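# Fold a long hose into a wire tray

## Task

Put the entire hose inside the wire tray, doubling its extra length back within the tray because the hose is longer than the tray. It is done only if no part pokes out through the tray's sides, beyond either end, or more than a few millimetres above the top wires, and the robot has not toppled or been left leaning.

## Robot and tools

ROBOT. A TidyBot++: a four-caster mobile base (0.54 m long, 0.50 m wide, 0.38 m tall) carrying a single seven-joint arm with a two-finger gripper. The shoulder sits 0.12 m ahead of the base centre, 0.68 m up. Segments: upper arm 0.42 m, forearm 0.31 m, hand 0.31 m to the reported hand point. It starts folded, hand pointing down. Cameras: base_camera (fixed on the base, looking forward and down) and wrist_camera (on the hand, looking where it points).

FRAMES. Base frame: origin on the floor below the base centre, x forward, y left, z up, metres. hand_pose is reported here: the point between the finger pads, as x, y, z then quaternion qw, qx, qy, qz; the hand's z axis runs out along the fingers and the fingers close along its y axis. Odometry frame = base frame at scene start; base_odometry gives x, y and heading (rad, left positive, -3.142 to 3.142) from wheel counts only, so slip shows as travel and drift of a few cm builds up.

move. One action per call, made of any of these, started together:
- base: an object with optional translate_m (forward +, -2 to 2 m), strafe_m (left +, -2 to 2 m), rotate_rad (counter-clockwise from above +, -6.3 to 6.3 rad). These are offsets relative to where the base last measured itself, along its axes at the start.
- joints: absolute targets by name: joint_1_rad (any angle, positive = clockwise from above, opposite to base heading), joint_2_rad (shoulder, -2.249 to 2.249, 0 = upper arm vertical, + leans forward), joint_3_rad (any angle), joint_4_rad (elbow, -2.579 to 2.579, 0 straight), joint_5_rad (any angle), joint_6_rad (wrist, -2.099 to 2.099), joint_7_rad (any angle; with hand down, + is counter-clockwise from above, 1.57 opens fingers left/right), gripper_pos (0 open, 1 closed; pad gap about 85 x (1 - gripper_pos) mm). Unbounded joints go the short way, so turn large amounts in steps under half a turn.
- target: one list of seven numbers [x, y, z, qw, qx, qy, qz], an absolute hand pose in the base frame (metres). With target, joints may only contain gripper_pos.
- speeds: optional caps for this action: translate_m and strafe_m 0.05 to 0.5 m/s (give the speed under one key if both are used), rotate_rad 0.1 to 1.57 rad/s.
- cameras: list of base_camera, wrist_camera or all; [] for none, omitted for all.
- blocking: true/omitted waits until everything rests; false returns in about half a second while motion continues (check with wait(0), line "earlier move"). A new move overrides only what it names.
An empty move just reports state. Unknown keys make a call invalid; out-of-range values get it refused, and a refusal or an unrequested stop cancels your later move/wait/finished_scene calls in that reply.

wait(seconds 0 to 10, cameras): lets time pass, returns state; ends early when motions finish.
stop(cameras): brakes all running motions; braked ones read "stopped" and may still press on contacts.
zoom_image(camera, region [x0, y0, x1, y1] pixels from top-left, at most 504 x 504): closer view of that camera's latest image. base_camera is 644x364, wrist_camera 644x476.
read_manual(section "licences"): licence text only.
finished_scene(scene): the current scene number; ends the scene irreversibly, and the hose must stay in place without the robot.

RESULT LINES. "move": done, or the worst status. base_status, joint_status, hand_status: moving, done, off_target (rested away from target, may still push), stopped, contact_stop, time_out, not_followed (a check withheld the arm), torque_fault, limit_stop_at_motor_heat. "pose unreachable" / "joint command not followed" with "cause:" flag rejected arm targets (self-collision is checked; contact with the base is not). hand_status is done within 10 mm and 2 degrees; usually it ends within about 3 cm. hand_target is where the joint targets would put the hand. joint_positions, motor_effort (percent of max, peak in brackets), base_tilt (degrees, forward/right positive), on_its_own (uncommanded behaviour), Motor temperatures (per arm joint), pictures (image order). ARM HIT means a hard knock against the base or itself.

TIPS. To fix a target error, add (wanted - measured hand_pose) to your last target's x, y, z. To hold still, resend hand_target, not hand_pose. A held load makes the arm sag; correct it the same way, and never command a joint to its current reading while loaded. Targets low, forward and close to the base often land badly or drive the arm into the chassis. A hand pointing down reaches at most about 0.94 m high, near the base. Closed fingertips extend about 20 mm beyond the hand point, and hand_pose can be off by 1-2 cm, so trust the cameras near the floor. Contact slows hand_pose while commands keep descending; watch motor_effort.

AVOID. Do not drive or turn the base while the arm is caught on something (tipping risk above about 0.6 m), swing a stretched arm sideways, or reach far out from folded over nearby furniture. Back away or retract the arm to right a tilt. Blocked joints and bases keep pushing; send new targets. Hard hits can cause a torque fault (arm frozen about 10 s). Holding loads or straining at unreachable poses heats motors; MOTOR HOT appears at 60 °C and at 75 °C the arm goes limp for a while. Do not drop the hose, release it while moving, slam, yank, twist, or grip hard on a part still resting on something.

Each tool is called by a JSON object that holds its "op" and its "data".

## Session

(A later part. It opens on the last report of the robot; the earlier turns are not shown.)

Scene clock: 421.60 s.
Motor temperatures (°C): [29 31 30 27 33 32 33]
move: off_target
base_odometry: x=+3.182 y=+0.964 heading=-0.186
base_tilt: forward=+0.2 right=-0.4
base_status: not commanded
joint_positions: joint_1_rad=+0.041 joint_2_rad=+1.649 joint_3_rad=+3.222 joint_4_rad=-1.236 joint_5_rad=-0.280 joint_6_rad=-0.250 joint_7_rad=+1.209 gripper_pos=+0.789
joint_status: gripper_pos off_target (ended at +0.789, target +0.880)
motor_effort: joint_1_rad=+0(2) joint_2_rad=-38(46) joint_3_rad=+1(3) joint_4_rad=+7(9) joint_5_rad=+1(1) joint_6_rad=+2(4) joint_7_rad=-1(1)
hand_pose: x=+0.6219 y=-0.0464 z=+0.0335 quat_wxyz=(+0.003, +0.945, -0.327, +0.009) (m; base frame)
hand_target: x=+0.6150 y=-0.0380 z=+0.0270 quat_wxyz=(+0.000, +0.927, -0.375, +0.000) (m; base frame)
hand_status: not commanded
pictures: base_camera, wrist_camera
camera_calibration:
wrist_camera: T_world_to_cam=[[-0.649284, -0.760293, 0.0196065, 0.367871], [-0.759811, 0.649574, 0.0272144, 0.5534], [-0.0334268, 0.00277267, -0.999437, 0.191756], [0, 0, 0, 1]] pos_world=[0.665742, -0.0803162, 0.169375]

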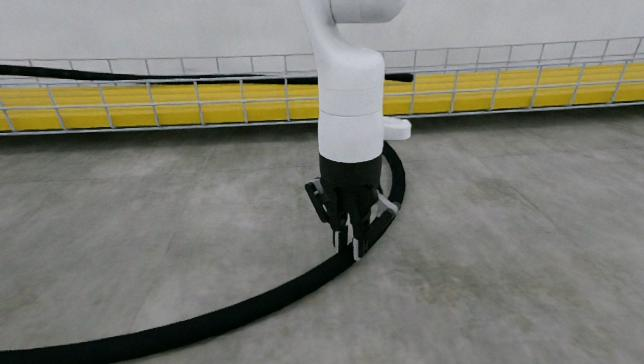

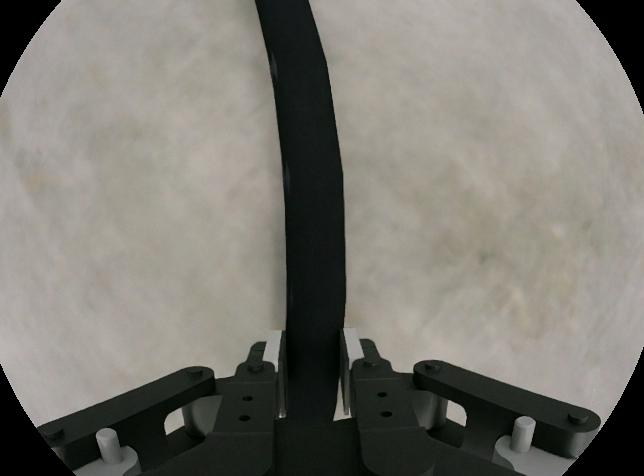

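{"op": "move", "data": {"base": {"translate_m": -0.4}, "speeds": {"translate_m": 0.2}}}

Scene clock: 425.20 s.
Motor temperatures (°C): [29 31 30 27 33 32 33]
move: done
base_odometry: x=+2.789 y=+1.038 heading=-0.185
base_tilt: forward=+0.2 right=-0.4
base_status: done
joint_positions: joint_1_rad=+0.039 joint_2_rad=+1.652 joint_3_rad=+3.222 joint_4_rad=-1.221 joint_5_rad=-0.280 joint_6_rad=-0.250 joint_7_rad=+1.207 gripper_pos=+0.789
joint_status: not commanded
motor_effort: joint_1_rad=+0(2) joint_2_rad=-37(43) joint_3_rad=+2(3) joint_4_rad=+5(6) joint_5_rad=+1(1) joint_6_rad=+0(2) joint_7_rad=-1(1)
hand_pose: x=+0.6295 y=-0.0463 z=+0.0335 quat_wxyz=(+0.002, +0.945, -0.327, +0.015) (m; base frame)
hand_target: x=+0.6150 y=-0.0380 z=+0.0270 quat_wxyz=(+0.000, +0.927, -0.375, +0.000) (m; base frame)
hand_status: not commanded
pictures: base_camera, wrist_camera
camera_calibration:
wrist_camera: T_world_to_cam=[[-0.648789, -0.760869, 0.0122952, 0.37283], [-0.760677, 0.648903, 0.0171931, 0.559906], [-0.0210601, 0.00180198, -0.999777, 0.18415], [0, 0, 0, 1]] pos_world=[0.671674, -0.079982, 0.169898]

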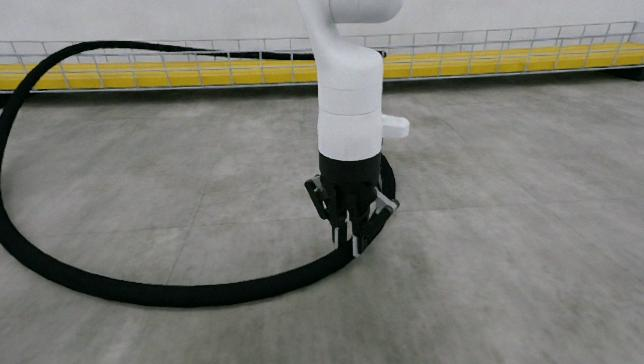

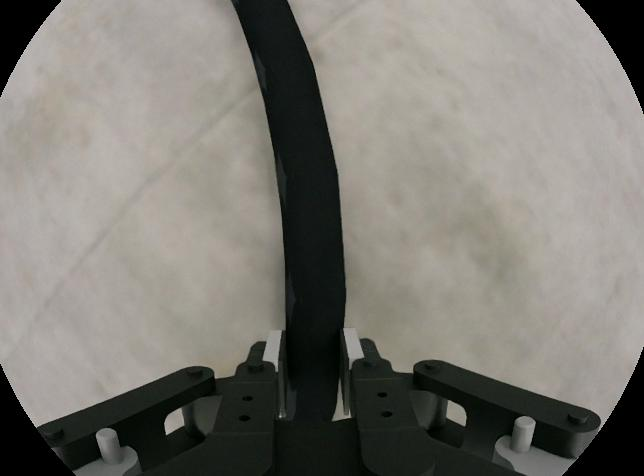

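{"op": "move", "data": {"joints": {"gripper_pos": 0}, "cameras": []}}

{"op": "move", "data": {"target": [0.60, -0.04, 0.45, 0, 0.927, -0.375, 0]}}

Scene clock: 426.83 s.
Motor temperatures (°C): [29 31 30 27 33 32 33]
move: done
base_odometry: x=+2.789 y=+1.038 heading=-0.185
base_tilt: forward=+0.2 right=-0.4
base_status: not commanded
joint_positions: joint_1_rad=+0.039 joint_2_rad=+1.664 joint_3_rad=+3.222 joint_4_rad=-1.222 joint_5_rad=-0.280 joint_6_rad=-0.250 joint_7_rad=+1.207 gripper_pos=+0.000
joint_status: all done
motor_effort: joint_1_rad=+0(0) joint_2_rad=-43(45) joint_3_rad=+2(2) joint_4_rad=+6(7) joint_5_rad=+1(1) joint_6_rad=+0(1) joint_7_rad=-1(1)
hand_pose: x=+0.6210 y=-0.0460 z=+0.0273 quat_wxyz=(+0.003, +0.945, -0.327, +0.009) (m; base frame)
hand_target: x=+0.6150 y=-0.0380 z=+0.0270 quat_wxyz=(+0.000, +0.927, -0.375, +0.000) (m; base frame)
hand_status: not commanded
pictures: none
No camera images: "cameras" was empty.

Scene clock: 429.07 s.
Motor temperatures (°C): [29 31 30 27 33 32 33]
move: off_target
base_odometry: x=+2.789 y=+1.038 heading=-0.185
base_tilt: forward=+0.2 right=-0.4
base_status: not commanded
joint_positions: joint_1_rad=-0.024 joint_2_rad=+0.758 joint_3_rad=+3.320 joint_4_rad=-1.701 joint_5_rad=-0.272 joint_6_rad=-0.668 joint_7_rad=+1.112 gripper_pos=+0.000
joint_status: not commanded
motor_effort: joint_1_rad=+0(0) joint_2_rad=-38(48) joint_3_rad=+2(3) joint_4_rad=+12(13) joint_5_rad=+0(1) joint_6_rad=+0(1) joint_7_rad=+0(1)
hand_pose: x=+0.6198 y=-0.0296 z=+0.4345 quat_wxyz=(-0.027, +0.926, -0.377, +0.013) (m; base frame)
hand_target: x=+0.6000 y=-0.0400 z=+0.4500 quat_wxyz=(+0.000, +0.927, -0.375, +0.000) (m; base frame)
hand_status: off_target (0.027 m and 3.5 deg from the pose sent, 0.423 m and 6.0 deg at the start)
pictures: base_camera, wrist_camera
camera_calibration:
wrist_camera: T_world_to_cam=[[-0.726362, -0.686158, -0.0398071, 0.447184], [-0.687307, 0.724922, 0.0457983, 0.47918], [-0.00256784, 0.0606259, -0.998157, 0.574434], [0, 0, 0, 1]] pos_world=[0.655637, -0.0753543, 0.569231]

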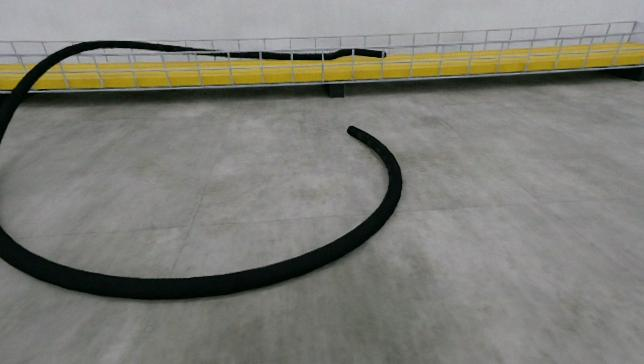

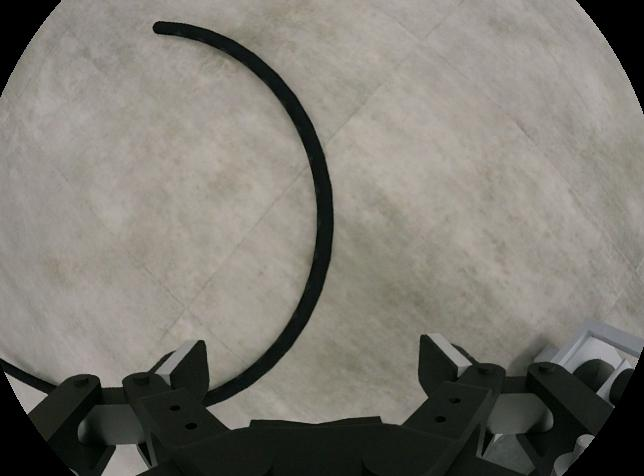

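{"op": "move", "data": {"base": {"translate_m": 0.25}, "target": [0.68, -0.16, 0.2, 0, 0.998, -0.06, 0]}}

Scene clock: 434.77 s.
Motor temperatures (°C): [29 31 30 27 33 32 33]
move: off_target
base_odometry: x=+3.035 y=+0.992 heading=-0.185
base_tilt: forward=+0.2 right=-0.3
base_status: done
joint_positions: joint_1_rad=+0.262 joint_2_rad=+1.346 joint_3_rad=+3.167 joint_4_rad=-1.221 joint_5_rad=-0.091 joint_6_rad=-0.635 joint_7_rad=+1.683 gripper_pos=+0.000
joint_status: not commanded
motor_effort: joint_1_rad=+0(3) joint_2_rad=-47(50) joint_3_rad=+0(4) joint_4_rad=+10(14) joint_5_rad=+0(1) joint_6_rad=+0(1) joint_7_rad=-1(1)
hand_pose: x=+0.6636 y=-0.1430 z=+0.2009 quat_wxyz=(-0.019, +0.993, -0.115, -0.026) (m; base frame)
hand_target: x=+0.6800 y=-0.1600 z=+0.2000 quat_wxyz=(+0.000, +0.998, -0.060, +0.000) (m; base frame)
hand_status: off_target (0.024 m and 7.4 deg from the pose sent, 0.275 m and 37.6 deg at the start)
pictures: base_camera, wrist_camera
camera_calibration:
wrist_camera: T_world_to_cam=[[-0.267601, -0.963491, -0.00867606, 0.0415624], [-0.958451, 0.265256, 0.104934, 0.704505], [-0.0988018, 0.0363961, -0.994441, 0.407853], [0, 0, 0, 1]] pos_world=[0.726652, -0.161674, 0.33202]

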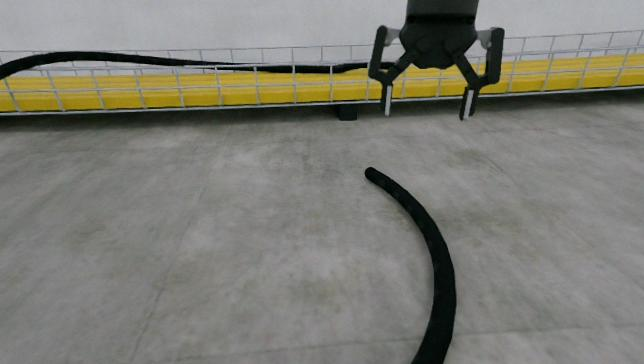

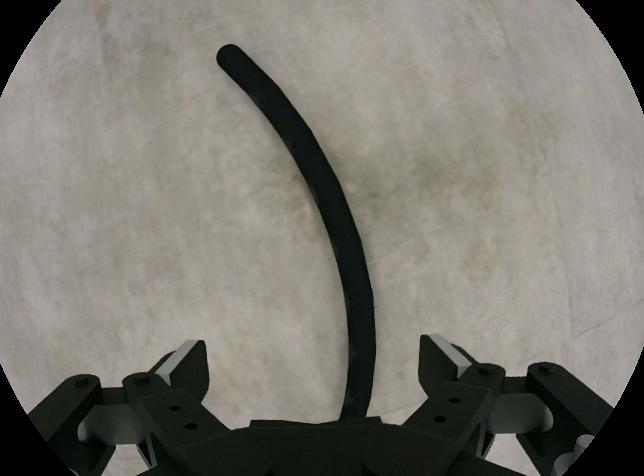

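{"op": "move", "data": {"target": [0.71, -0.195, 0.10, 0, 0.998, -0.06, 0], "cameras": []}}

{"op": "move", "data": {"target": [0.71, -0.195, 0.03, 0, 0.998, -0.06, 0]}}

{"op": "move", "data": {"joints": {"gripper_pos": 0.88}}}

Scene clock: 437.20 s.
Motor temperatures (°C): [29 31 30 27 33 32 33]
move: off_target
base_odometry: x=+3.035 y=+0.992 heading=-0.185
base_tilt: forward=+0.2 right=-0.3
base_status: not commanded
joint_positions: joint_1_rad=+0.300 joint_2_rad=+1.643 joint_3_rad=+3.167 joint_4_rad=-0.813 joint_5_rad=-0.090 joint_6_rad=-0.650 joint_7_rad=+1.729 gripper_pos=+0.000
joint_status: not commanded
motor_effort: joint_1_rad=+0(1) joint_2_rad=-50(53) joint_3_rad=+0(1) joint_4_rad=+12(13) joint_5_rad=+0(0) joint_6_rad=+0(1) joint_7_rad=-1(1)
hand_pose: x=+0.7230 y=-0.1816 z=+0.0970 quat_wxyz=(-0.011, +0.994, -0.105, +0.022) (m; base frame)
hand_target: x=+0.7100 y=-0.1950 z=+0.1000 quat_wxyz=(+0.000, +0.998, -0.060, +0.000) (m; base frame)
hand_status: off_target (0.019 m and 5.8 deg from the pose sent, 0.123 m and 7.4 deg at the start)
pictures: none
No camera images: "cameras" was empty.

Scene clock: 438.83 s.
Motor temperatures (°C): [29 31 30 27 33 32 33]
move: off_target
base_odometry: x=+3.035 y=+0.992 heading=-0.185
base_tilt: forward=+0.2 right=-0.4
base_status: not commanded
joint_positions: joint_1_rad=+0.300 joint_2_rad=+1.848 joint_3_rad=+3.167 joint_4_rad=-0.548 joint_5_rad=-0.090 joint_6_rad=-0.708 joint_7_rad=+1.731 gripper_pos=+0.000
joint_status: not commanded
motor_effort: joint_1_rad=+0(0) joint_2_rad=-49(53) joint_3_rad=+0(1) joint_4_rad=+13(15) joint_5_rad=+0(1) joint_6_rad=+0(1) joint_7_rad=+0(1)
hand_pose: x=+0.7232 y=-0.1783 z=+0.0245 quat_wxyz=(-0.013, +0.995, -0.099, +0.022) (m; base frame)
hand_target: x=+0.7100 y=-0.1950 z=+0.0300 quat_wxyz=(+0.000, +0.998, -0.060, +0.000) (m; base frame)
hand_status: off_target (0.022 m and 5.4 deg from the pose sent, 0.070 m and 5.8 deg at the start)
pictures: base_camera, wrist_camera
camera_calibration:
wrist_camera: T_world_to_cam=[[-0.236964, -0.971446, -0.0118749, -0.0015134], [-0.971514, 0.236907, 0.00602656, 0.796357], [-0.00304123, 0.0129647, -0.999911, 0.166369], [0, 0, 0, 1]] pos_world=[0.773819, -0.19229, 0.161537]

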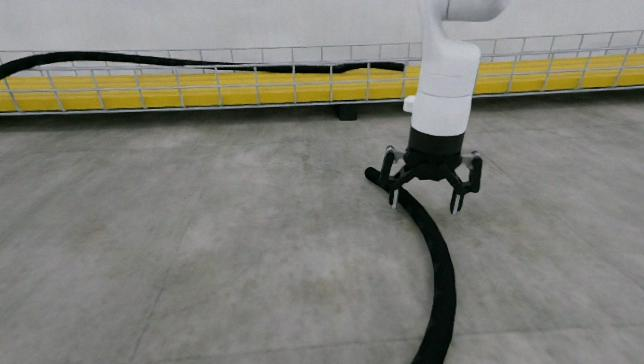

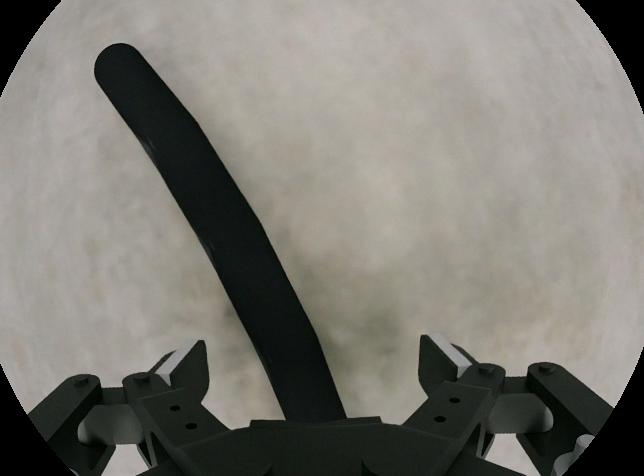

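Scene clock: 439.87 s.
Motor temperatures (°C): [29 31 30 27 33 32 33]
move: off_target
base_odometry: x=+3.035 y=+0.992 heading=-0.185
base_tilt: forward=+0.2 right=-0.3
base_status: not commanded
joint_positions: joint_1_rad=+0.301 joint_2_rad=+1.848 joint_3_rad=+3.167 joint_4_rad=-0.544 joint_5_rad=-0.090 joint_6_rad=-0.710 joint_7_rad=+1.735 gripper_pos=+0.754
joint_status: gripper_pos off_target (ended at +0.754, target +0.880)
motor_effort: joint_1_rad=+0(1) joint_2_rad=-49(50) joint_3_rad=+0(1) joint_4_rad=+13(14) joint_5_rad=-1(1) joint_6_rad=+0(1) joint_7_rad=-1(1)
hand_pose: x=+0.7249 y=-0.1797 z=+0.0255 quat_wxyz=(-0.013, +0.995, -0.098, +0.024) (m; base frame)
hand_target: x=+0.7100 y=-0.1950 z=+0.0300 quat_wxyz=(+0.000, +0.998, -0.060, +0.000) (m; base frame)
hand_status: not commanded
pictures: base_camera, wrist_camera
camera_calibration:
wrist_camera: T_world_to_cam=[[-0.234641, -0.972012, -0.0116446, -0.004204], [-0.972082, 0.234622, 0.00299822, 0.798335], [-0.000182236, 0.012023, -0.999928, 0.165137], [0, 0, 0, 1]] pos_world=[0.775091, -0.193379, 0.162683]

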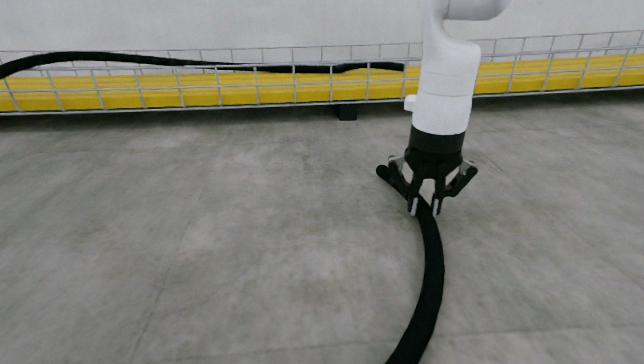

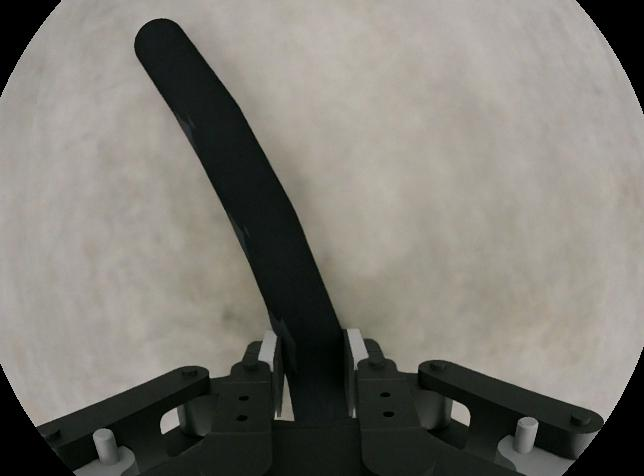

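{"op": "move", "data": {"target": [0.60, -0.12, 0.32, 0, 0.995, -0.1, 0], "cameras": []}}

{"op": "move", "data": {"base": {"translate_m": 0.48, "strafe_m": -0.4}, "speeds": {"translate_m": 0.3}, "target": [0.52, -0.05, 0.36, 0, 0.82, -0.57, 0]}}

Scene clock: 443.77 s.
Motor temperatures (°C): [29 31 30 27 33 32 33]
move: off_target
base_odometry: x=+3.035 y=+0.992 heading=-0.185
base_tilt: forward=+0.2 right=-0.4
base_status: not commanded
joint_positions: joint_1_rad=+0.252 joint_2_rad=+1.039 joint_3_rad=+3.167 joint_4_rad=-1.658 joint_5_rad=-0.090 joint_6_rad=-0.518 joint_7_rad=+1.704 gripper_pos=+0.757
joint_status: not commanded
motor_effort: joint_1_rad=+0(1) joint_2_rad=-42(53) joint_3_rad=+0(2) joint_4_rad=+7(13) joint_5_rad=+0(1) joint_6_rad=-2(3) joint_7_rad=+0(1)
hand_pose: x=+0.5800 y=-0.1180 z=+0.3009 quat_wxyz=(-0.017, +0.994, -0.106, -0.033) (m; base frame)
hand_target: x=+0.6000 y=-0.1200 z=+0.3200 quat_wxyz=(+0.000, +0.995, -0.100, +0.000) (m; base frame)
hand_status: off_target (0.028 m and 4.4 deg from the pose sent, 0.325 m and 3.1 deg at the start)
pictures: none
No camera images: "cameras" was empty.

Scene clock: 446.70 s.
Motor temperatures (°C): [29 31 30 27 33 32 33]
move: off_target
base_odometry: x=+3.433 y=+0.511 heading=-0.184
base_tilt: forward=+0.2 right=-0.4
base_status: done
joint_positions: joint_1_rad=-0.025 joint_2_rad=+0.870 joint_3_rad=+3.354 joint_4_rad=-2.009 joint_5_rad=-0.409 joint_6_rad=-0.400 joint_7_rad=+1.007 gripper_pos=+0.757
joint_status: not commanded
motor_effort: joint_1_rad=+0(2) joint_2_rad=-34(42) joint_3_rad=+3(4) joint_4_rad=+5(8) joint_5_rad=-1(1) joint_6_rad=-2(3) joint_7_rad=-1(2)
hand_pose: x=+0.4917 y=-0.0476 z=+0.3424 quat_wxyz=(+0.022, +0.859, -0.510, -0.042) (m; base frame)
hand_target: x=+0.5200 y=-0.0500 z=+0.3600 quat_wxyz=(+0.000, +0.821, -0.571, +0.000) (m; base frame)
hand_status: off_target (0.033 m and 9.8 deg from the pose sent, 0.108 m and 57.6 deg at the start)
pictures: base_camera, wrist_camera
camera_calibration:
wrist_camera: T_world_to_cam=[[-0.890693, -0.442664, 0.103511, 0.381461], [-0.434396, 0.895876, 0.0933061, 0.275888], [-0.134037, 0.0381421, -0.990242, 0.544156], [0, 0, 0, 1]] pos_world=[0.532546, -0.099058, 0.473618]

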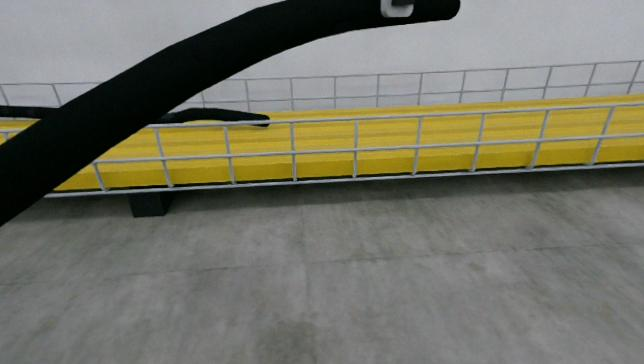

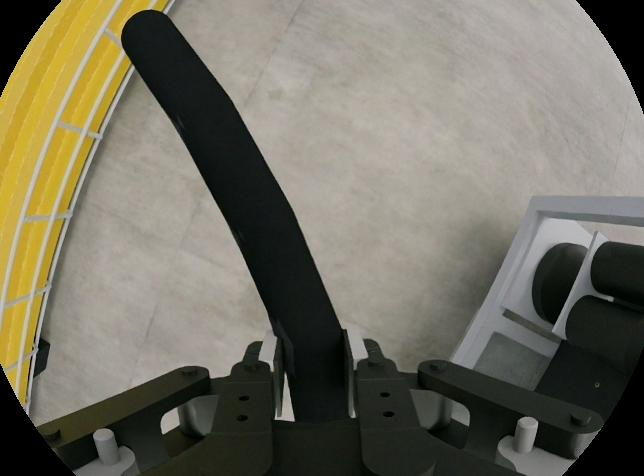

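{"op": "move", "data": {"base": {"translate_m": 0.08}, "target": [0.74, -0.03, 0.32, 0, 0.69, -0.724, 0]}}

Scene clock: 450.23 s.
Motor temperatures (°C): [29 31 30 27 33 32 33]
move: off_target
base_odometry: x=+3.512 y=+0.496 heading=-0.185
base_tilt: forward=+0.2 right=-0.4
base_status: done
joint_positions: joint_1_rad=-0.084 joint_2_rad=+1.195 joint_3_rad=+3.440 joint_4_rad=-1.155 joint_5_rad=-0.409 joint_6_rad=-0.813 joint_7_rad=+0.305 gripper_pos=+0.757
joint_status: not commanded
motor_effort: joint_1_rad=+1(4) joint_2_rad=-51(52) joint_3_rad=+4(6) joint_4_rad=+14(15) joint_5_rad=-2(3) joint_6_rad=+1(1) joint_7_rad=-3(3)
hand_pose: x=+0.7470 y=-0.0273 z=+0.3126 quat_wxyz=(-0.018, +0.706, -0.708, +0.007) (m; base frame)
hand_target: x=+0.7400 y=-0.0300 z=+0.3200 quat_wxyz=(+0.000, +0.690, -0.724, +0.000) (m; base frame)
hand_status: off_target (0.011 m and 3.4 deg from the pose sent, 0.250 m and 31.8 deg at the start)
pictures: base_camera, wrist_camera
camera_calibration:
wrist_camera: T_world_to_cam=[[-0.998984, 0.0426024, -0.0146659, 0.752019], [0.041583, 0.997087, 0.0639327, 0.0278232], [0.0173469, 0.0632579, -0.997846, 0.438011], [0, 0, 0, 1]] pos_world=[0.7425, -0.0874877, 0.446318]

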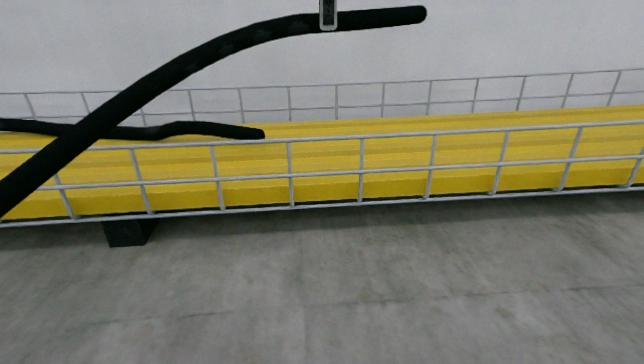

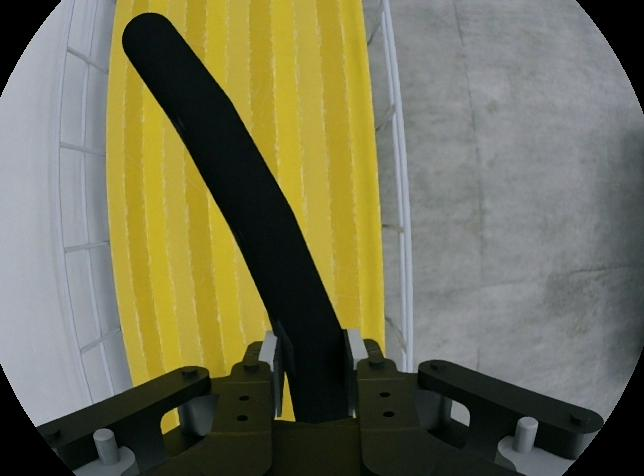

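{"op": "move", "data": {"target": [0.745, -0.04, 0.22, 0, 0.67, -0.742, 0], "cameras": []}}

{"op": "move", "data": {"target": [0.755, -0.04, 0.145, 0, 0.65, -0.76, 0]}}

Scene clock: 453.13 s.
Motor temperatures (°C): [29 31 30 27 33 32 33]
move: off_target
base_odometry: x=+3.512 y=+0.496 heading=-0.185
base_tilt: forward=+0.2 right=-0.4
base_status: not commanded
joint_positions: joint_1_rad=-0.075 joint_2_rad=+1.411 joint_3_rad=+3.440 joint_4_rad=-1.035 joint_5_rad=-0.409 joint_6_rad=-0.814 joint_7_rad=+0.265 gripper_pos=+0.757
joint_status: not commanded
motor_effort: joint_1_rad=+0(1) joint_2_rad=-51(55) joint_3_rad=+3(5) joint_4_rad=+12(15) joint_5_rad=-2(2) joint_6_rad=+0(2) joint_7_rad=-3(3)
hand_pose: x=+0.7189 y=-0.0331 z=+0.2051 quat_wxyz=(+0.024, +0.700, -0.713, -0.022) (m; base frame)
hand_target: x=+0.7450 y=-0.0400 z=+0.2200 quat_wxyz=(+0.000, +0.670, -0.742, +0.000) (m; base frame)
hand_status: off_target (0.031 m and 6.0 deg from the pose sent, 0.093 m and 6.1 deg at the start)
pictures: none
No camera images: "cameras" was empty.

Scene clock: 454.57 s.
Motor temperatures (°C): [29 31 30 27 33 32 33]
move: off_target
base_odometry: x=+3.512 y=+0.496 heading=-0.185
base_tilt: forward=+0.2 right=-0.4
base_status: not commanded
joint_positions: joint_1_rad=-0.056 joint_2_rad=+1.562 joint_3_rad=+3.438 joint_4_rad=-0.836 joint_5_rad=-0.409 joint_6_rad=-0.814 joint_7_rad=+0.167 gripper_pos=+0.757
joint_status: not commanded
motor_effort: joint_1_rad=+0(1) joint_2_rad=-48(53) joint_3_rad=+4(5) joint_4_rad=+12(14) joint_5_rad=-1(2) joint_6_rad=+1(2) joint_7_rad=-3(4)
hand_pose: x=+0.7472 y=-0.0333 z=+0.1491 quat_wxyz=(+0.011, +0.679, -0.734, -0.007) (m; base frame)
hand_target: x=+0.7550 y=-0.0400 z=+0.1450 quat_wxyz=(+0.000, +0.650, -0.760, +0.000) (m; base frame)
hand_status: off_target (0.011 m and 4.7 deg from the pose sent, 0.070 m and 8.7 deg at the start)
pictures: base_camera, wrist_camera
camera_calibration:
wrist_camera: T_world_to_cam=[[-0.992122, 0.116666, 0.0456502, 0.738425], [0.118497, 0.99216, 0.0397071, -0.00982907], [-0.0406599, 0.0448037, -0.998168, 0.318055], [0, 0, 0, 1]] pos_world=[0.746704, -0.0906468, 0.284153]

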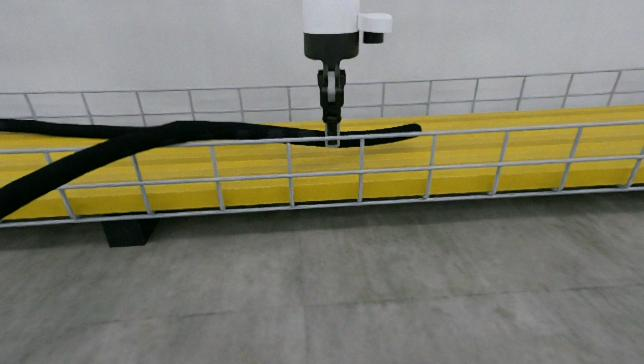

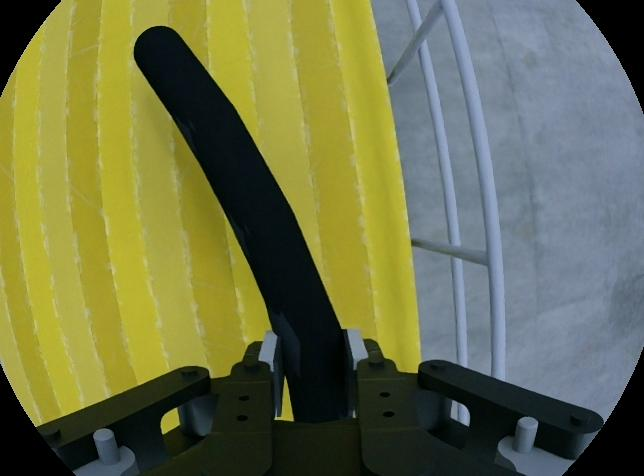

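Lower a bit, release.

{"op": "move", "data": {"target": [0.755, -0.04, 0.12, 0, 0.65, -0.76, 0], "cameras": []}}

{"op": "move", "data": {"joints": {"gripper_pos": 0.4}, "cameras": []}}

{"op": "move", "data": {"target": [0.76, -0.04, 0.32, 0, 0.65, -0.76, 0]}}

Scene clock: 456.27 s.
Motor temperatures (°C): [29 31 30 27 33 32 33]
move: off_target
base_odometry: x=+3.512 y=+0.496 heading=-0.185
base_tilt: forward=+0.2 right=-0.4
base_status: not commanded
joint_positions: joint_1_rad=-0.048 joint_2_rad=+1.616 joint_3_rad=+3.432 joint_4_rad=-0.767 joint_5_rad=-0.409 joint_6_rad=-0.814 joint_7_rad=+0.150 gripper_pos=+0.757
joint_status: not commanded
motor_effort: joint_1_rad=+1(1) joint_2_rad=-48(50) joint_3_rad=+3(5) joint_4_rad=+12(13) joint_5_rad=+0(1) joint_6_rad=+1(2) joint_7_rad=-3(3)
hand_pose: x=+0.7543 y=-0.0300 z=+0.1291 quat_wxyz=(+0.004, +0.678, -0.735, -0.005) (m; base frame)
hand_target: x=+0.7550 y=-0.0400 z=+0.1200 quat_wxyz=(+0.000, +0.650, -0.760, +0.000) (m; base frame)
hand_status: off_target (0.014 m and 4.3 deg from the pose sent, 0.031 m and 4.7 deg at the start)
pictures: none
No camera images: "cameras" was empty.

Scene clock: 457.07 s.
Motor temperatures (°C): [29 31 30 27 33 32 33]
move: done
base_odometry: x=+3.512 y=+0.496 heading=-0.185
base_tilt: forward=+0.2 right=-0.4
base_status: not commanded
joint_positions: joint_1_rad=-0.043 joint_2_rad=+1.616 joint_3_rad=+3.429 joint_4_rad=-0.759 joint_5_rad=-0.409 joint_6_rad=-0.812 joint_7_rad=+0.134 gripper_pos=+0.400
joint_status: all done
motor_effort: joint_1_rad=+1(1) joint_2_rad=-46(49) joint_3_rad=+4(5) joint_4_rad=+10(12) joint_5_rad=+1(1) joint_6_rad=-1(2) joint_7_rad=-1(3)
hand_pose: x=+0.7588 y=-0.0313 z=+0.1307 quat_wxyz=(+0.000, +0.671, -0.742, -0.003) (m; base frame)
hand_target: x=+0.7550 y=-0.0400 z=+0.1200 quat_wxyz=(+0.000, +0.650, -0.760, +0.000) (m; base frame)
hand_status: not commanded
pictures: none
No camera images: "cameras" was empty.

Scene clock: 458.90 s.
Motor temperatures (°C): [29 31 30 27 33 32 33]
move: off_target
base_odometry: x=+3.512 y=+0.496 heading=-0.185
base_tilt: forward=+0.2 right=-0.4
base_status: not commanded
joint_positions: joint_1_rad=-0.056 joint_2_rad=+1.267 joint_3_rad=+3.437 joint_4_rad=-1.016 joint_5_rad=-0.409 joint_6_rad=-0.878 joint_7_rad=+0.134 gripper_pos=+0.400
joint_status: not commanded
motor_effort: joint_1_rad=+0(1) joint_2_rad=-52(57) joint_3_rad=+4(5) joint_4_rad=+15(15) joint_5_rad=-1(2) joint_6_rad=+0(2) joint_7_rad=-2(3)
hand_pose: x=+0.7704 y=-0.0319 z=+0.2987 quat_wxyz=(-0.023, +0.648, -0.761, +0.000) (m; base frame)
hand_target: x=+0.7600 y=-0.0400 z=+0.3200 quat_wxyz=(+0.000, +0.650, -0.760, +0.000) (m; base frame)
hand_status: off_target (0.025 m and 2.6 deg from the pose sent, 0.190 m and 3.2 deg at the start)
pictures: base_camera, wrist_camera
camera_calibration:
wrist_camera: T_world_to_cam=[[-0.98017, 0.197991, -0.00808291, 0.763927], [0.196678, 0.977022, 0.0821372, -0.0932769], [0.0241596, 0.0789188, -0.996588, 0.418902], [0, 0, 0, 1]] pos_world=[0.757004, -0.0931766, 0.431309]

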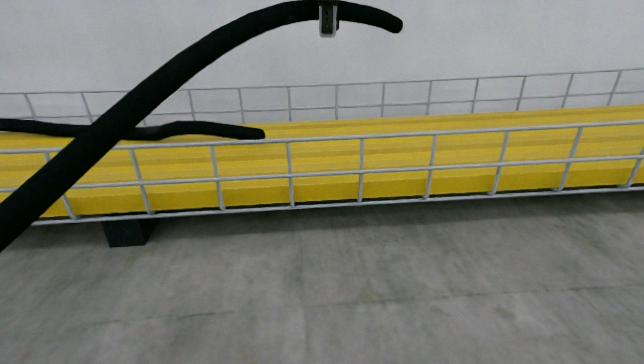

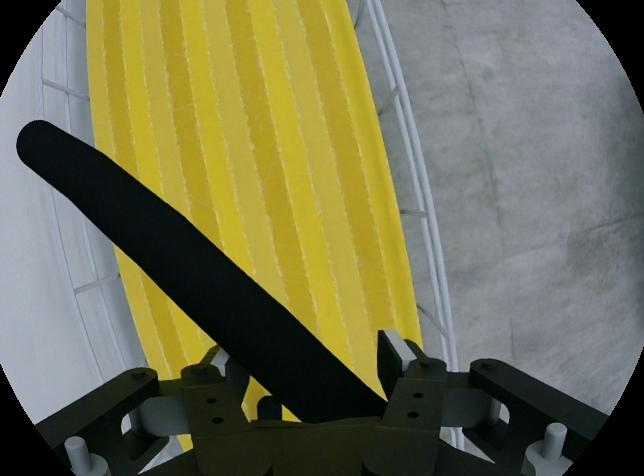

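{"op": "move", "data": {"target": [0.76, -0.04, 0.125, 0, 0.70, -0.714, 0], "cameras": []}}

{"op": "move", "data": {"joints": {"gripper_pos": 0}}}

Scene clock: 461.40 s.
Motor temperatures (°C): [29 31 30 27 33 32 33]
move: off_target
base_odometry: x=+3.512 y=+0.496 heading=-0.185
base_tilt: forward=+0.2 right=-0.4
base_status: not commanded
joint_positions: joint_1_rad=-0.036 joint_2_rad=+1.608 joint_3_rad=+3.416 joint_4_rad=-0.746 joint_5_rad=-0.409 joint_6_rad=-0.858 joint_7_rad=+0.152 gripper_pos=+0.400
joint_status: not commanded
motor_effort: joint_1_rad=+0(1) joint_2_rad=-49(55) joint_3_rad=+3(5) joint_4_rad=+12(15) joint_5_rad=-1(1) joint_6_rad=+0(2) joint_7_rad=-3(3)
hand_pose: x=+0.7549 y=-0.0245 z=+0.1380 quat_wxyz=(+0.001, +0.676, -0.737, -0.021) (m; base frame)
hand_target: x=+0.7600 y=-0.0400 z=+0.1250 quat_wxyz=(+0.000, +0.700, -0.714, +0.000) (m; base frame)
hand_status: off_target (0.021 m and 4.5 deg from the pose sent, 0.174 m and 8.4 deg at the start)
pictures: none
No camera images: "cameras" was empty.

Scene clock: 462.17 s.
Motor temperatures (°C): [29 31 30 27 33 32 33]
move: done
base_odometry: x=+3.512 y=+0.496 heading=-0.185
base_tilt: forward=+0.2 right=-0.4
base_status: not commanded
joint_positions: joint_1_rad=-0.036 joint_2_rad=+1.608 joint_3_rad=+3.407 joint_4_rad=-0.745 joint_5_rad=-0.409 joint_6_rad=-0.858 joint_7_rad=+0.152 gripper_pos=+0.000
joint_status: all done
motor_effort: joint_1_rad=+2(3) joint_2_rad=-49(49) joint_3_rad=+4(5) joint_4_rad=+13(13) joint_5_rad=+1(1) joint_6_rad=+0(1) joint_7_rad=-1(2)
hand_pose: x=+0.7554 y=-0.0196 z=+0.1377 quat_wxyz=(-0.003, +0.676, -0.736, -0.024) (m; base frame)
hand_target: x=+0.7600 y=-0.0400 z=+0.1250 quat_wxyz=(+0.000, +0.700, -0.714, +0.000) (m; base frame)
hand_status: not commanded
pictures: base_camera, wrist_camera
camera_calibration:
wrist_camera: T_world_to_cam=[[-0.990915, 0.123436, 0.0533961, 0.743672], [0.12754, 0.988448, 0.0818777, -0.0365968], [-0.0426726, 0.087944, -0.995211, 0.308357], [0, 0, 0, 1]] pos_world=[0.754741, -0.0827397, 0.270167]

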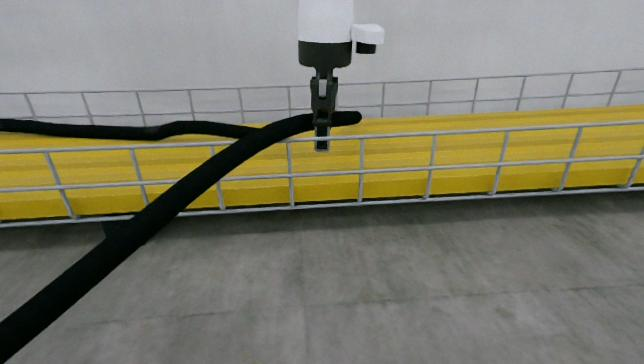

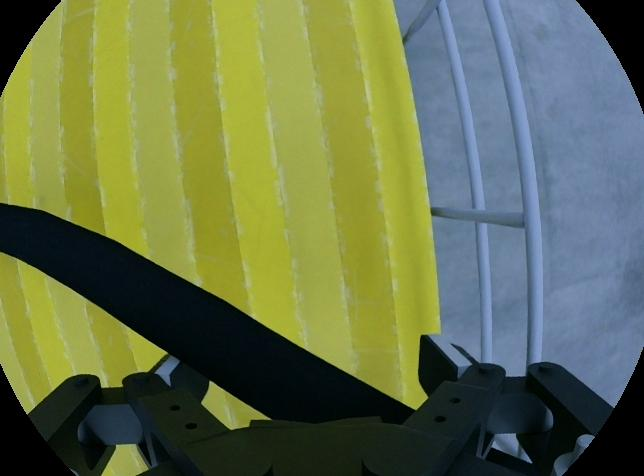

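{"op": "move", "data": {"target": [0.76, -0.05, 0.15, 0, 0.94, -0.34, 0], "cameras": []}}

{"op": "move", "data": {"target": [0.76, -0.05, 0.33, 0, 0.94, -0.34, 0]}}

Scene clock: 465.00 s.
Motor temperatures (°C): [29 31 30 27 33 32 33]
move: off_target
base_odometry: x=+3.512 y=+0.496 heading=-0.185
base_tilt: forward=+0.2 right=-0.4
base_status: not commanded
joint_positions: joint_1_rad=+0.015 joint_2_rad=+1.597 joint_3_rad=+3.282 joint_4_rad=-0.775 joint_5_rad=-0.265 joint_6_rad=-0.843 joint_7_rad=+0.988 gripper_pos=+0.000
joint_status: not commanded
motor_effort: joint_1_rad=+1(2) joint_2_rad=-50(50) joint_3_rad=+2(4) joint_4_rad=+12(12) joint_5_rad=+1(1) joint_6_rad=-1(1) joint_7_rad=+0(2)
hand_pose: x=+0.7410 y=-0.0216 z=+0.1351 quat_wxyz=(-0.016, +0.924, -0.381, -0.036) (m; base frame)
hand_target: x=+0.7600 y=-0.0500 z=+0.1500 quat_wxyz=(+0.000, +0.940, -0.340, +0.000) (m; base frame)
hand_status: off_target (0.037 m and 6.8 deg from the pose sent, 0.033 m and 55.2 deg at the start)
pictures: none
No camera images: "cameras" was empty.

Scene clock: 466.77 s.
Motor temperatures (°C): [29 31 30 27 33 32 33]
move: off_target
base_odometry: x=+3.512 y=+0.496 heading=-0.185
base_tilt: forward=+0.2 right=-0.4
base_status: not commanded
joint_positions: joint_1_rad=+0.015 joint_2_rad=+1.228 joint_3_rad=+3.282 joint_4_rad=-1.008 joint_5_rad=-0.249 joint_6_rad=-0.871 joint_7_rad=+0.997 gripper_pos=+0.000
joint_status: not commanded
motor_effort: joint_1_rad=+0(1) joint_2_rad=-51(55) joint_3_rad=+1(3) joint_4_rad=+16(16) joint_5_rad=+0(1) joint_6_rad=+0(1) joint_7_rad=-1(2)
hand_pose: x=+0.7793 y=-0.0290 z=+0.3200 quat_wxyz=(-0.036, +0.922, -0.385, +0.015) (m; base frame)
hand_target: x=+0.7600 y=-0.0500 z=+0.3300 quat_wxyz=(+0.000, +0.940, -0.340, +0.000) (m; base frame)
hand_status: off_target (0.030 m and 7.1 deg from the pose sent, 0.198 m and 6.8 deg at the start)
pictures: base_camera, wrist_camera
camera_calibration:
wrist_camera: T_world_to_cam=[[-0.73692, -0.67354, -0.0573808, 0.573158], [-0.675917, 0.735356, 0.0488674, 0.584079], [0.00928117, 0.074796, -0.997156, 0.451407], [0, 0, 0, 1]] pos_world=[0.81297, -0.0772248, 0.454469]

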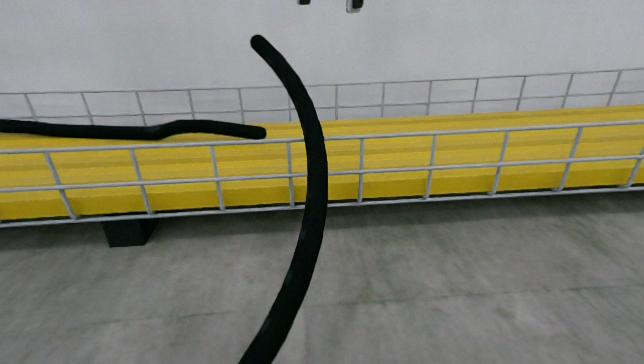

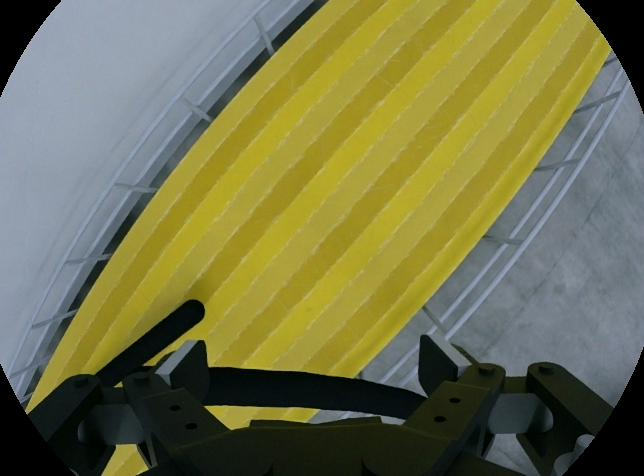

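{"op": "move", "data": {"target": [0.38, 0.1, 0.62, 0, 0.65, 0.76, 0]}}

Scene clock: 471.50 s.
Motor temperatures (°C): [29 31 30 27 33 32 33]
move: off_target
base_odometry: x=+3.512 y=+0.496 heading=-0.185
base_tilt: forward=+0.2 right=-0.4
base_status: not commanded
joint_positions: joint_1_rad=-0.139 joint_2_rad=+0.075 joint_3_rad=+2.945 joint_4_rad=-2.090 joint_5_rad=-0.068 joint_6_rad=-0.942 joint_7_rad=+2.866 gripper_pos=+0.000
joint_status: not commanded
motor_effort: joint_1_rad=+0(2) joint_2_rad=-17(53) joint_3_rad=+1(3) joint_4_rad=+16(17) joint_5_rad=+0(1) joint_6_rad=+0(1) joint_7_rad=-1(2)
hand_pose: x=+0.3969 y=+0.1174 z=+0.6159 quat_wxyz=(-0.023, +0.699, +0.714, +0.032) (m; base frame)
hand_target: x=+0.3800 y=+0.1000 z=+0.6200 quat_wxyz=(+0.000, +0.650, +0.760, +0.000) (m; base frame)
hand_status: off_target (0.025 m and 9.0 deg from the pose sent, 0.516 m and 144.2 deg at the start)
pictures: base_camera, wrist_camera
camera_calibration:
wrist_camera: T_world_to_cam=[[0.999261, -0.0216771, 0.0317409, -0.413595], [-0.0206889, -0.999301, -0.0311391, 0.19632], [0.0323937, 0.0304594, -0.999011, 0.736184], [0, 0, 0, 1]] pos_world=[0.393503, 0.164793, 0.754697]

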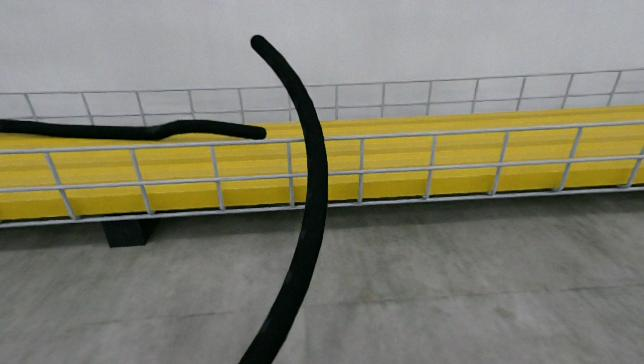

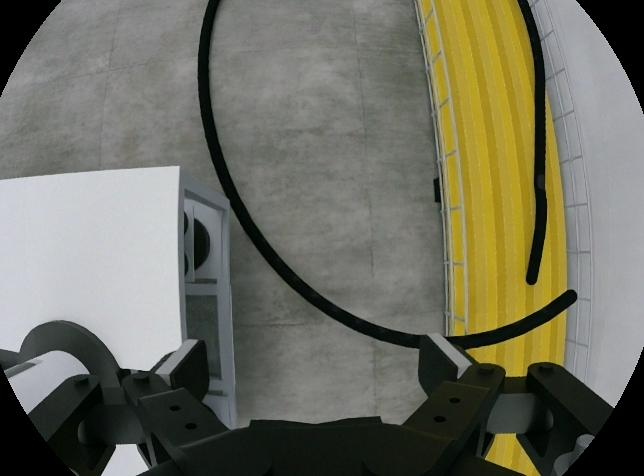

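{"op": "move", "data": {"base": {"translate_m": -0.06}, "target": [0.46, 0.075, 0.2, 0, 0.93, -0.367, 0]}}

Scene clock: 478.53 s.
Motor temperatures (°C): [29 31 30 27 33 32 33]
move: off_target
base_odometry: x=+3.453 y=+0.507 heading=-0.184
base_tilt: forward=+0.2 right=-0.4
base_status: done
joint_positions: joint_1_rad=-0.142 joint_2_rad=+1.225 joint_3_rad=+3.050 joint_4_rad=-2.074 joint_5_rad=-0.352 joint_6_rad=+0.112 joint_7_rad=+1.123 gripper_pos=+0.000
joint_status: not commanded
motor_effort: joint_1_rad=+0(2) joint_2_rad=-33(36) joint_3_rad=+0(2) joint_4_rad=-2(16) joint_5_rad=+0(1) joint_6_rad=+0(1) joint_7_rad=-1(2)
hand_pose: x=+0.4395 y=+0.0868 z=+0.2055 quat_wxyz=(-0.009, +0.951, -0.306, -0.034) (m; base frame)
hand_target: x=+0.4600 y=+0.0750 z=+0.2000 quat_wxyz=(+0.000, +0.930, -0.367, +0.000) (m; base frame)
hand_status: off_target (0.024 m and 8.4 deg from the pose sent, 0.423 m and 134.3 deg at the start)
pictures: base_camera, wrist_camera
camera_calibration:
wrist_camera: T_world_to_cam=[[-0.613166, -0.789512, 0.026438, 0.332578], [-0.78257, 0.61166, 0.116, 0.318628], [-0.107754, 0.0504377, -0.992897, 0.384394], [0, 0, 0, 1]] pos_world=[0.494694, 0.0482946, 0.335911]

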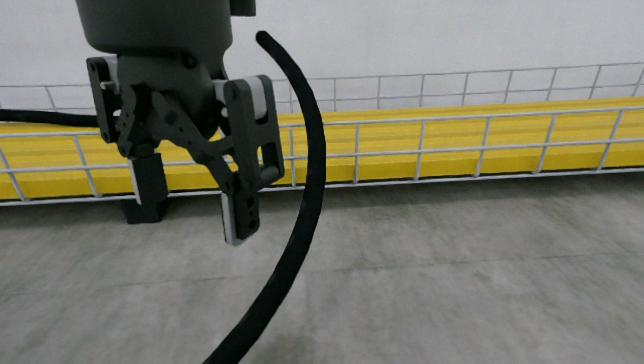

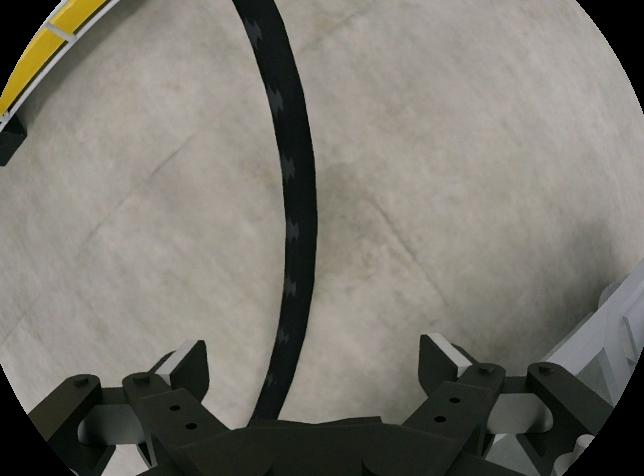

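{"op": "move", "data": {"target": [0.48, 0.105, 0.09, 0, 0.90, -0.436, 0], "cameras": []}}

{"op": "move", "data": {"target": [0.48, 0.105, 0.033, 0, 0.90, -0.436, 0]}}

{"op": "move", "data": {"joints": {"gripper_pos": 0.88}}}

Scene clock: 480.97 s.
Motor temperatures (°C): [29 31 30 27 33 32 33]
move: off_target
base_odometry: x=+3.453 y=+0.507 heading=-0.184
base_tilt: forward=+0.2 right=-0.4
base_status: not commanded
joint_positions: joint_1_rad=-0.196 joint_2_rad=+1.498 joint_3_rad=+3.050 joint_4_rad=-1.797 joint_5_rad=-0.456 joint_6_rad=+0.114 joint_7_rad=+1.037 gripper_pos=+0.000
joint_status: not commanded
motor_effort: joint_1_rad=+0(1) joint_2_rad=-36(39) joint_3_rad=-1(2) joint_4_rad=-2(3) joint_5_rad=+0(1) joint_6_rad=-1(1) joint_7_rad=+0(1)
hand_pose: x=+0.4597 y=+0.1104 z=+0.0934 quat_wxyz=(-0.003, +0.924, -0.380, -0.033) (m; base frame)
hand_target: x=+0.4800 y=+0.1050 z=+0.0900 quat_wxyz=(+0.000, +0.900, -0.436, +0.000) (m; base frame)
hand_status: off_target (0.021 m and 7.9 deg from the pose sent, 0.124 m and 16.5 deg at the start)
pictures: none
No camera images: "cameras" was empty.

Scene clock: 482.27 s.
Motor temperatures (°C): [29 31 30 27 33 32 33]
move: off_target
base_odometry: x=+3.453 y=+0.507 heading=-0.184
base_tilt: forward=+0.2 right=-0.3
base_status: not commanded
joint_positions: joint_1_rad=-0.196 joint_2_rad=+1.636 joint_3_rad=+3.050 joint_4_rad=-1.658 joint_5_rad=-0.456 joint_6_rad=+0.116 joint_7_rad=+1.037 gripper_pos=+0.000
joint_status: not commanded
motor_effort: joint_1_rad=+0(0) joint_2_rad=-36(39) joint_3_rad=-1(2) joint_4_rad=-1(2) joint_5_rad=+0(1) joint_6_rad=+0(1) joint_7_rad=-1(1)
hand_pose: x=+0.4616 y=+0.1114 z=+0.0354 quat_wxyz=(-0.003, +0.922, -0.386, -0.031) (m; base frame)
hand_target: x=+0.4800 y=+0.1050 z=+0.0330 quat_wxyz=(+0.000, +0.900, -0.436, +0.000) (m; base frame)
hand_status: off_target (0.020 m and 7.2 deg from the pose sent, 0.064 m and 7.9 deg at the start)
pictures: base_camera, wrist_camera
camera_calibration:
wrist_camera: T_world_to_cam=[[-0.738657, -0.672857, 0.0406032, 0.414465], [-0.666407, 0.737985, 0.106208, 0.273266], [-0.101427, 0.0513929, -0.993515, 0.213645], [0, 0, 0, 1]] pos_world=[0.509924, 0.0662296, 0.166408]

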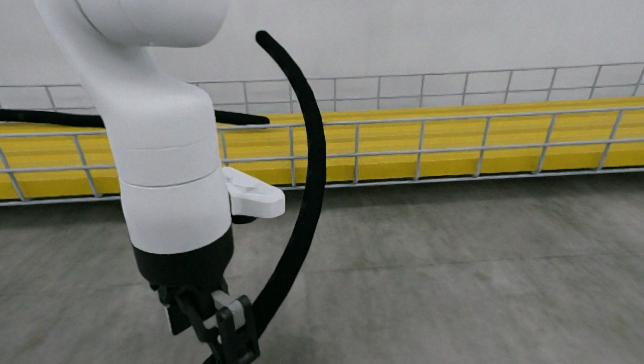

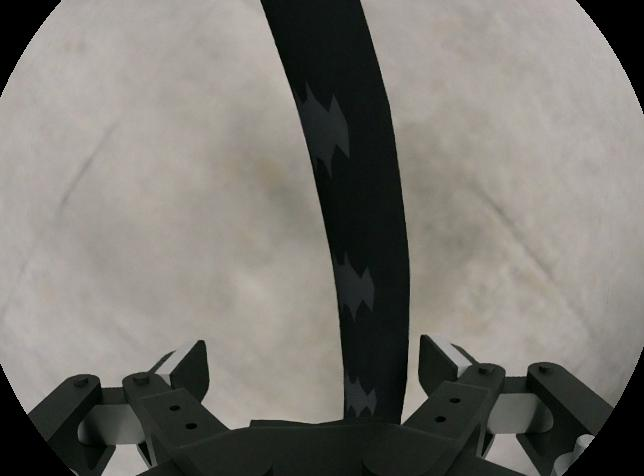

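Scene clock: 483.30 s.
Motor temperatures (°C): [29 31 30 27 33 32 33]
move: off_target
base_odometry: x=+3.453 y=+0.507 heading=-0.184
base_tilt: forward=+0.2 right=-0.3
base_status: not commanded
joint_positions: joint_1_rad=-0.196 joint_2_rad=+1.636 joint_3_rad=+3.050 joint_4_rad=-1.658 joint_5_rad=-0.456 joint_6_rad=+0.116 joint_7_rad=+1.037 gripper_pos=+0.761
joint_status: gripper_pos off_target (ended at +0.761, target +0.880)
motor_effort: joint_1_rad=+0(0) joint_2_rad=-38(38) joint_3_rad=-1(3) joint_4_rad=+0(2) joint_5_rad=+0(1) joint_6_rad=+1(1) joint_7_rad=-1(1)
hand_pose: x=+0.4616 y=+0.1114 z=+0.0354 quat_wxyz=(-0.003, +0.922, -0.386, -0.031) (m; base frame)
hand_target: x=+0.4800 y=+0.1050 z=+0.0330 quat_wxyz=(+0.000, +0.900, -0.436, +0.000) (m; base frame)
hand_status: not commanded
pictures: base_camera, wrist_camera
camera_calibration:
wrist_camera: T_world_to_cam=[[-0.738657, -0.672857, 0.0406032, 0.414465], [-0.666407, 0.737985, 0.106208, 0.273266], [-0.101427, 0.0513929, -0.993515, 0.213645], [0, 0, 0, 1]] pos_world=[0.509924, 0.0662296, 0.166408]

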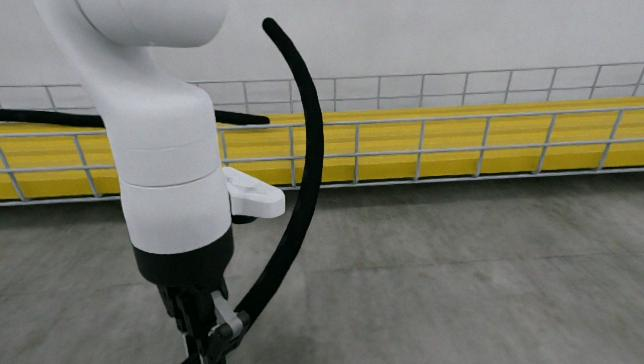

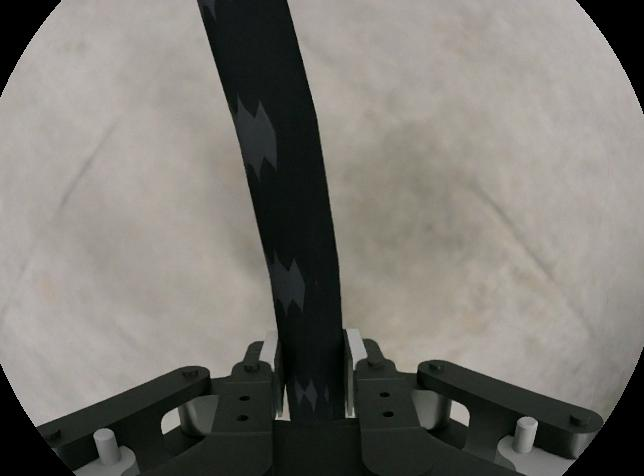

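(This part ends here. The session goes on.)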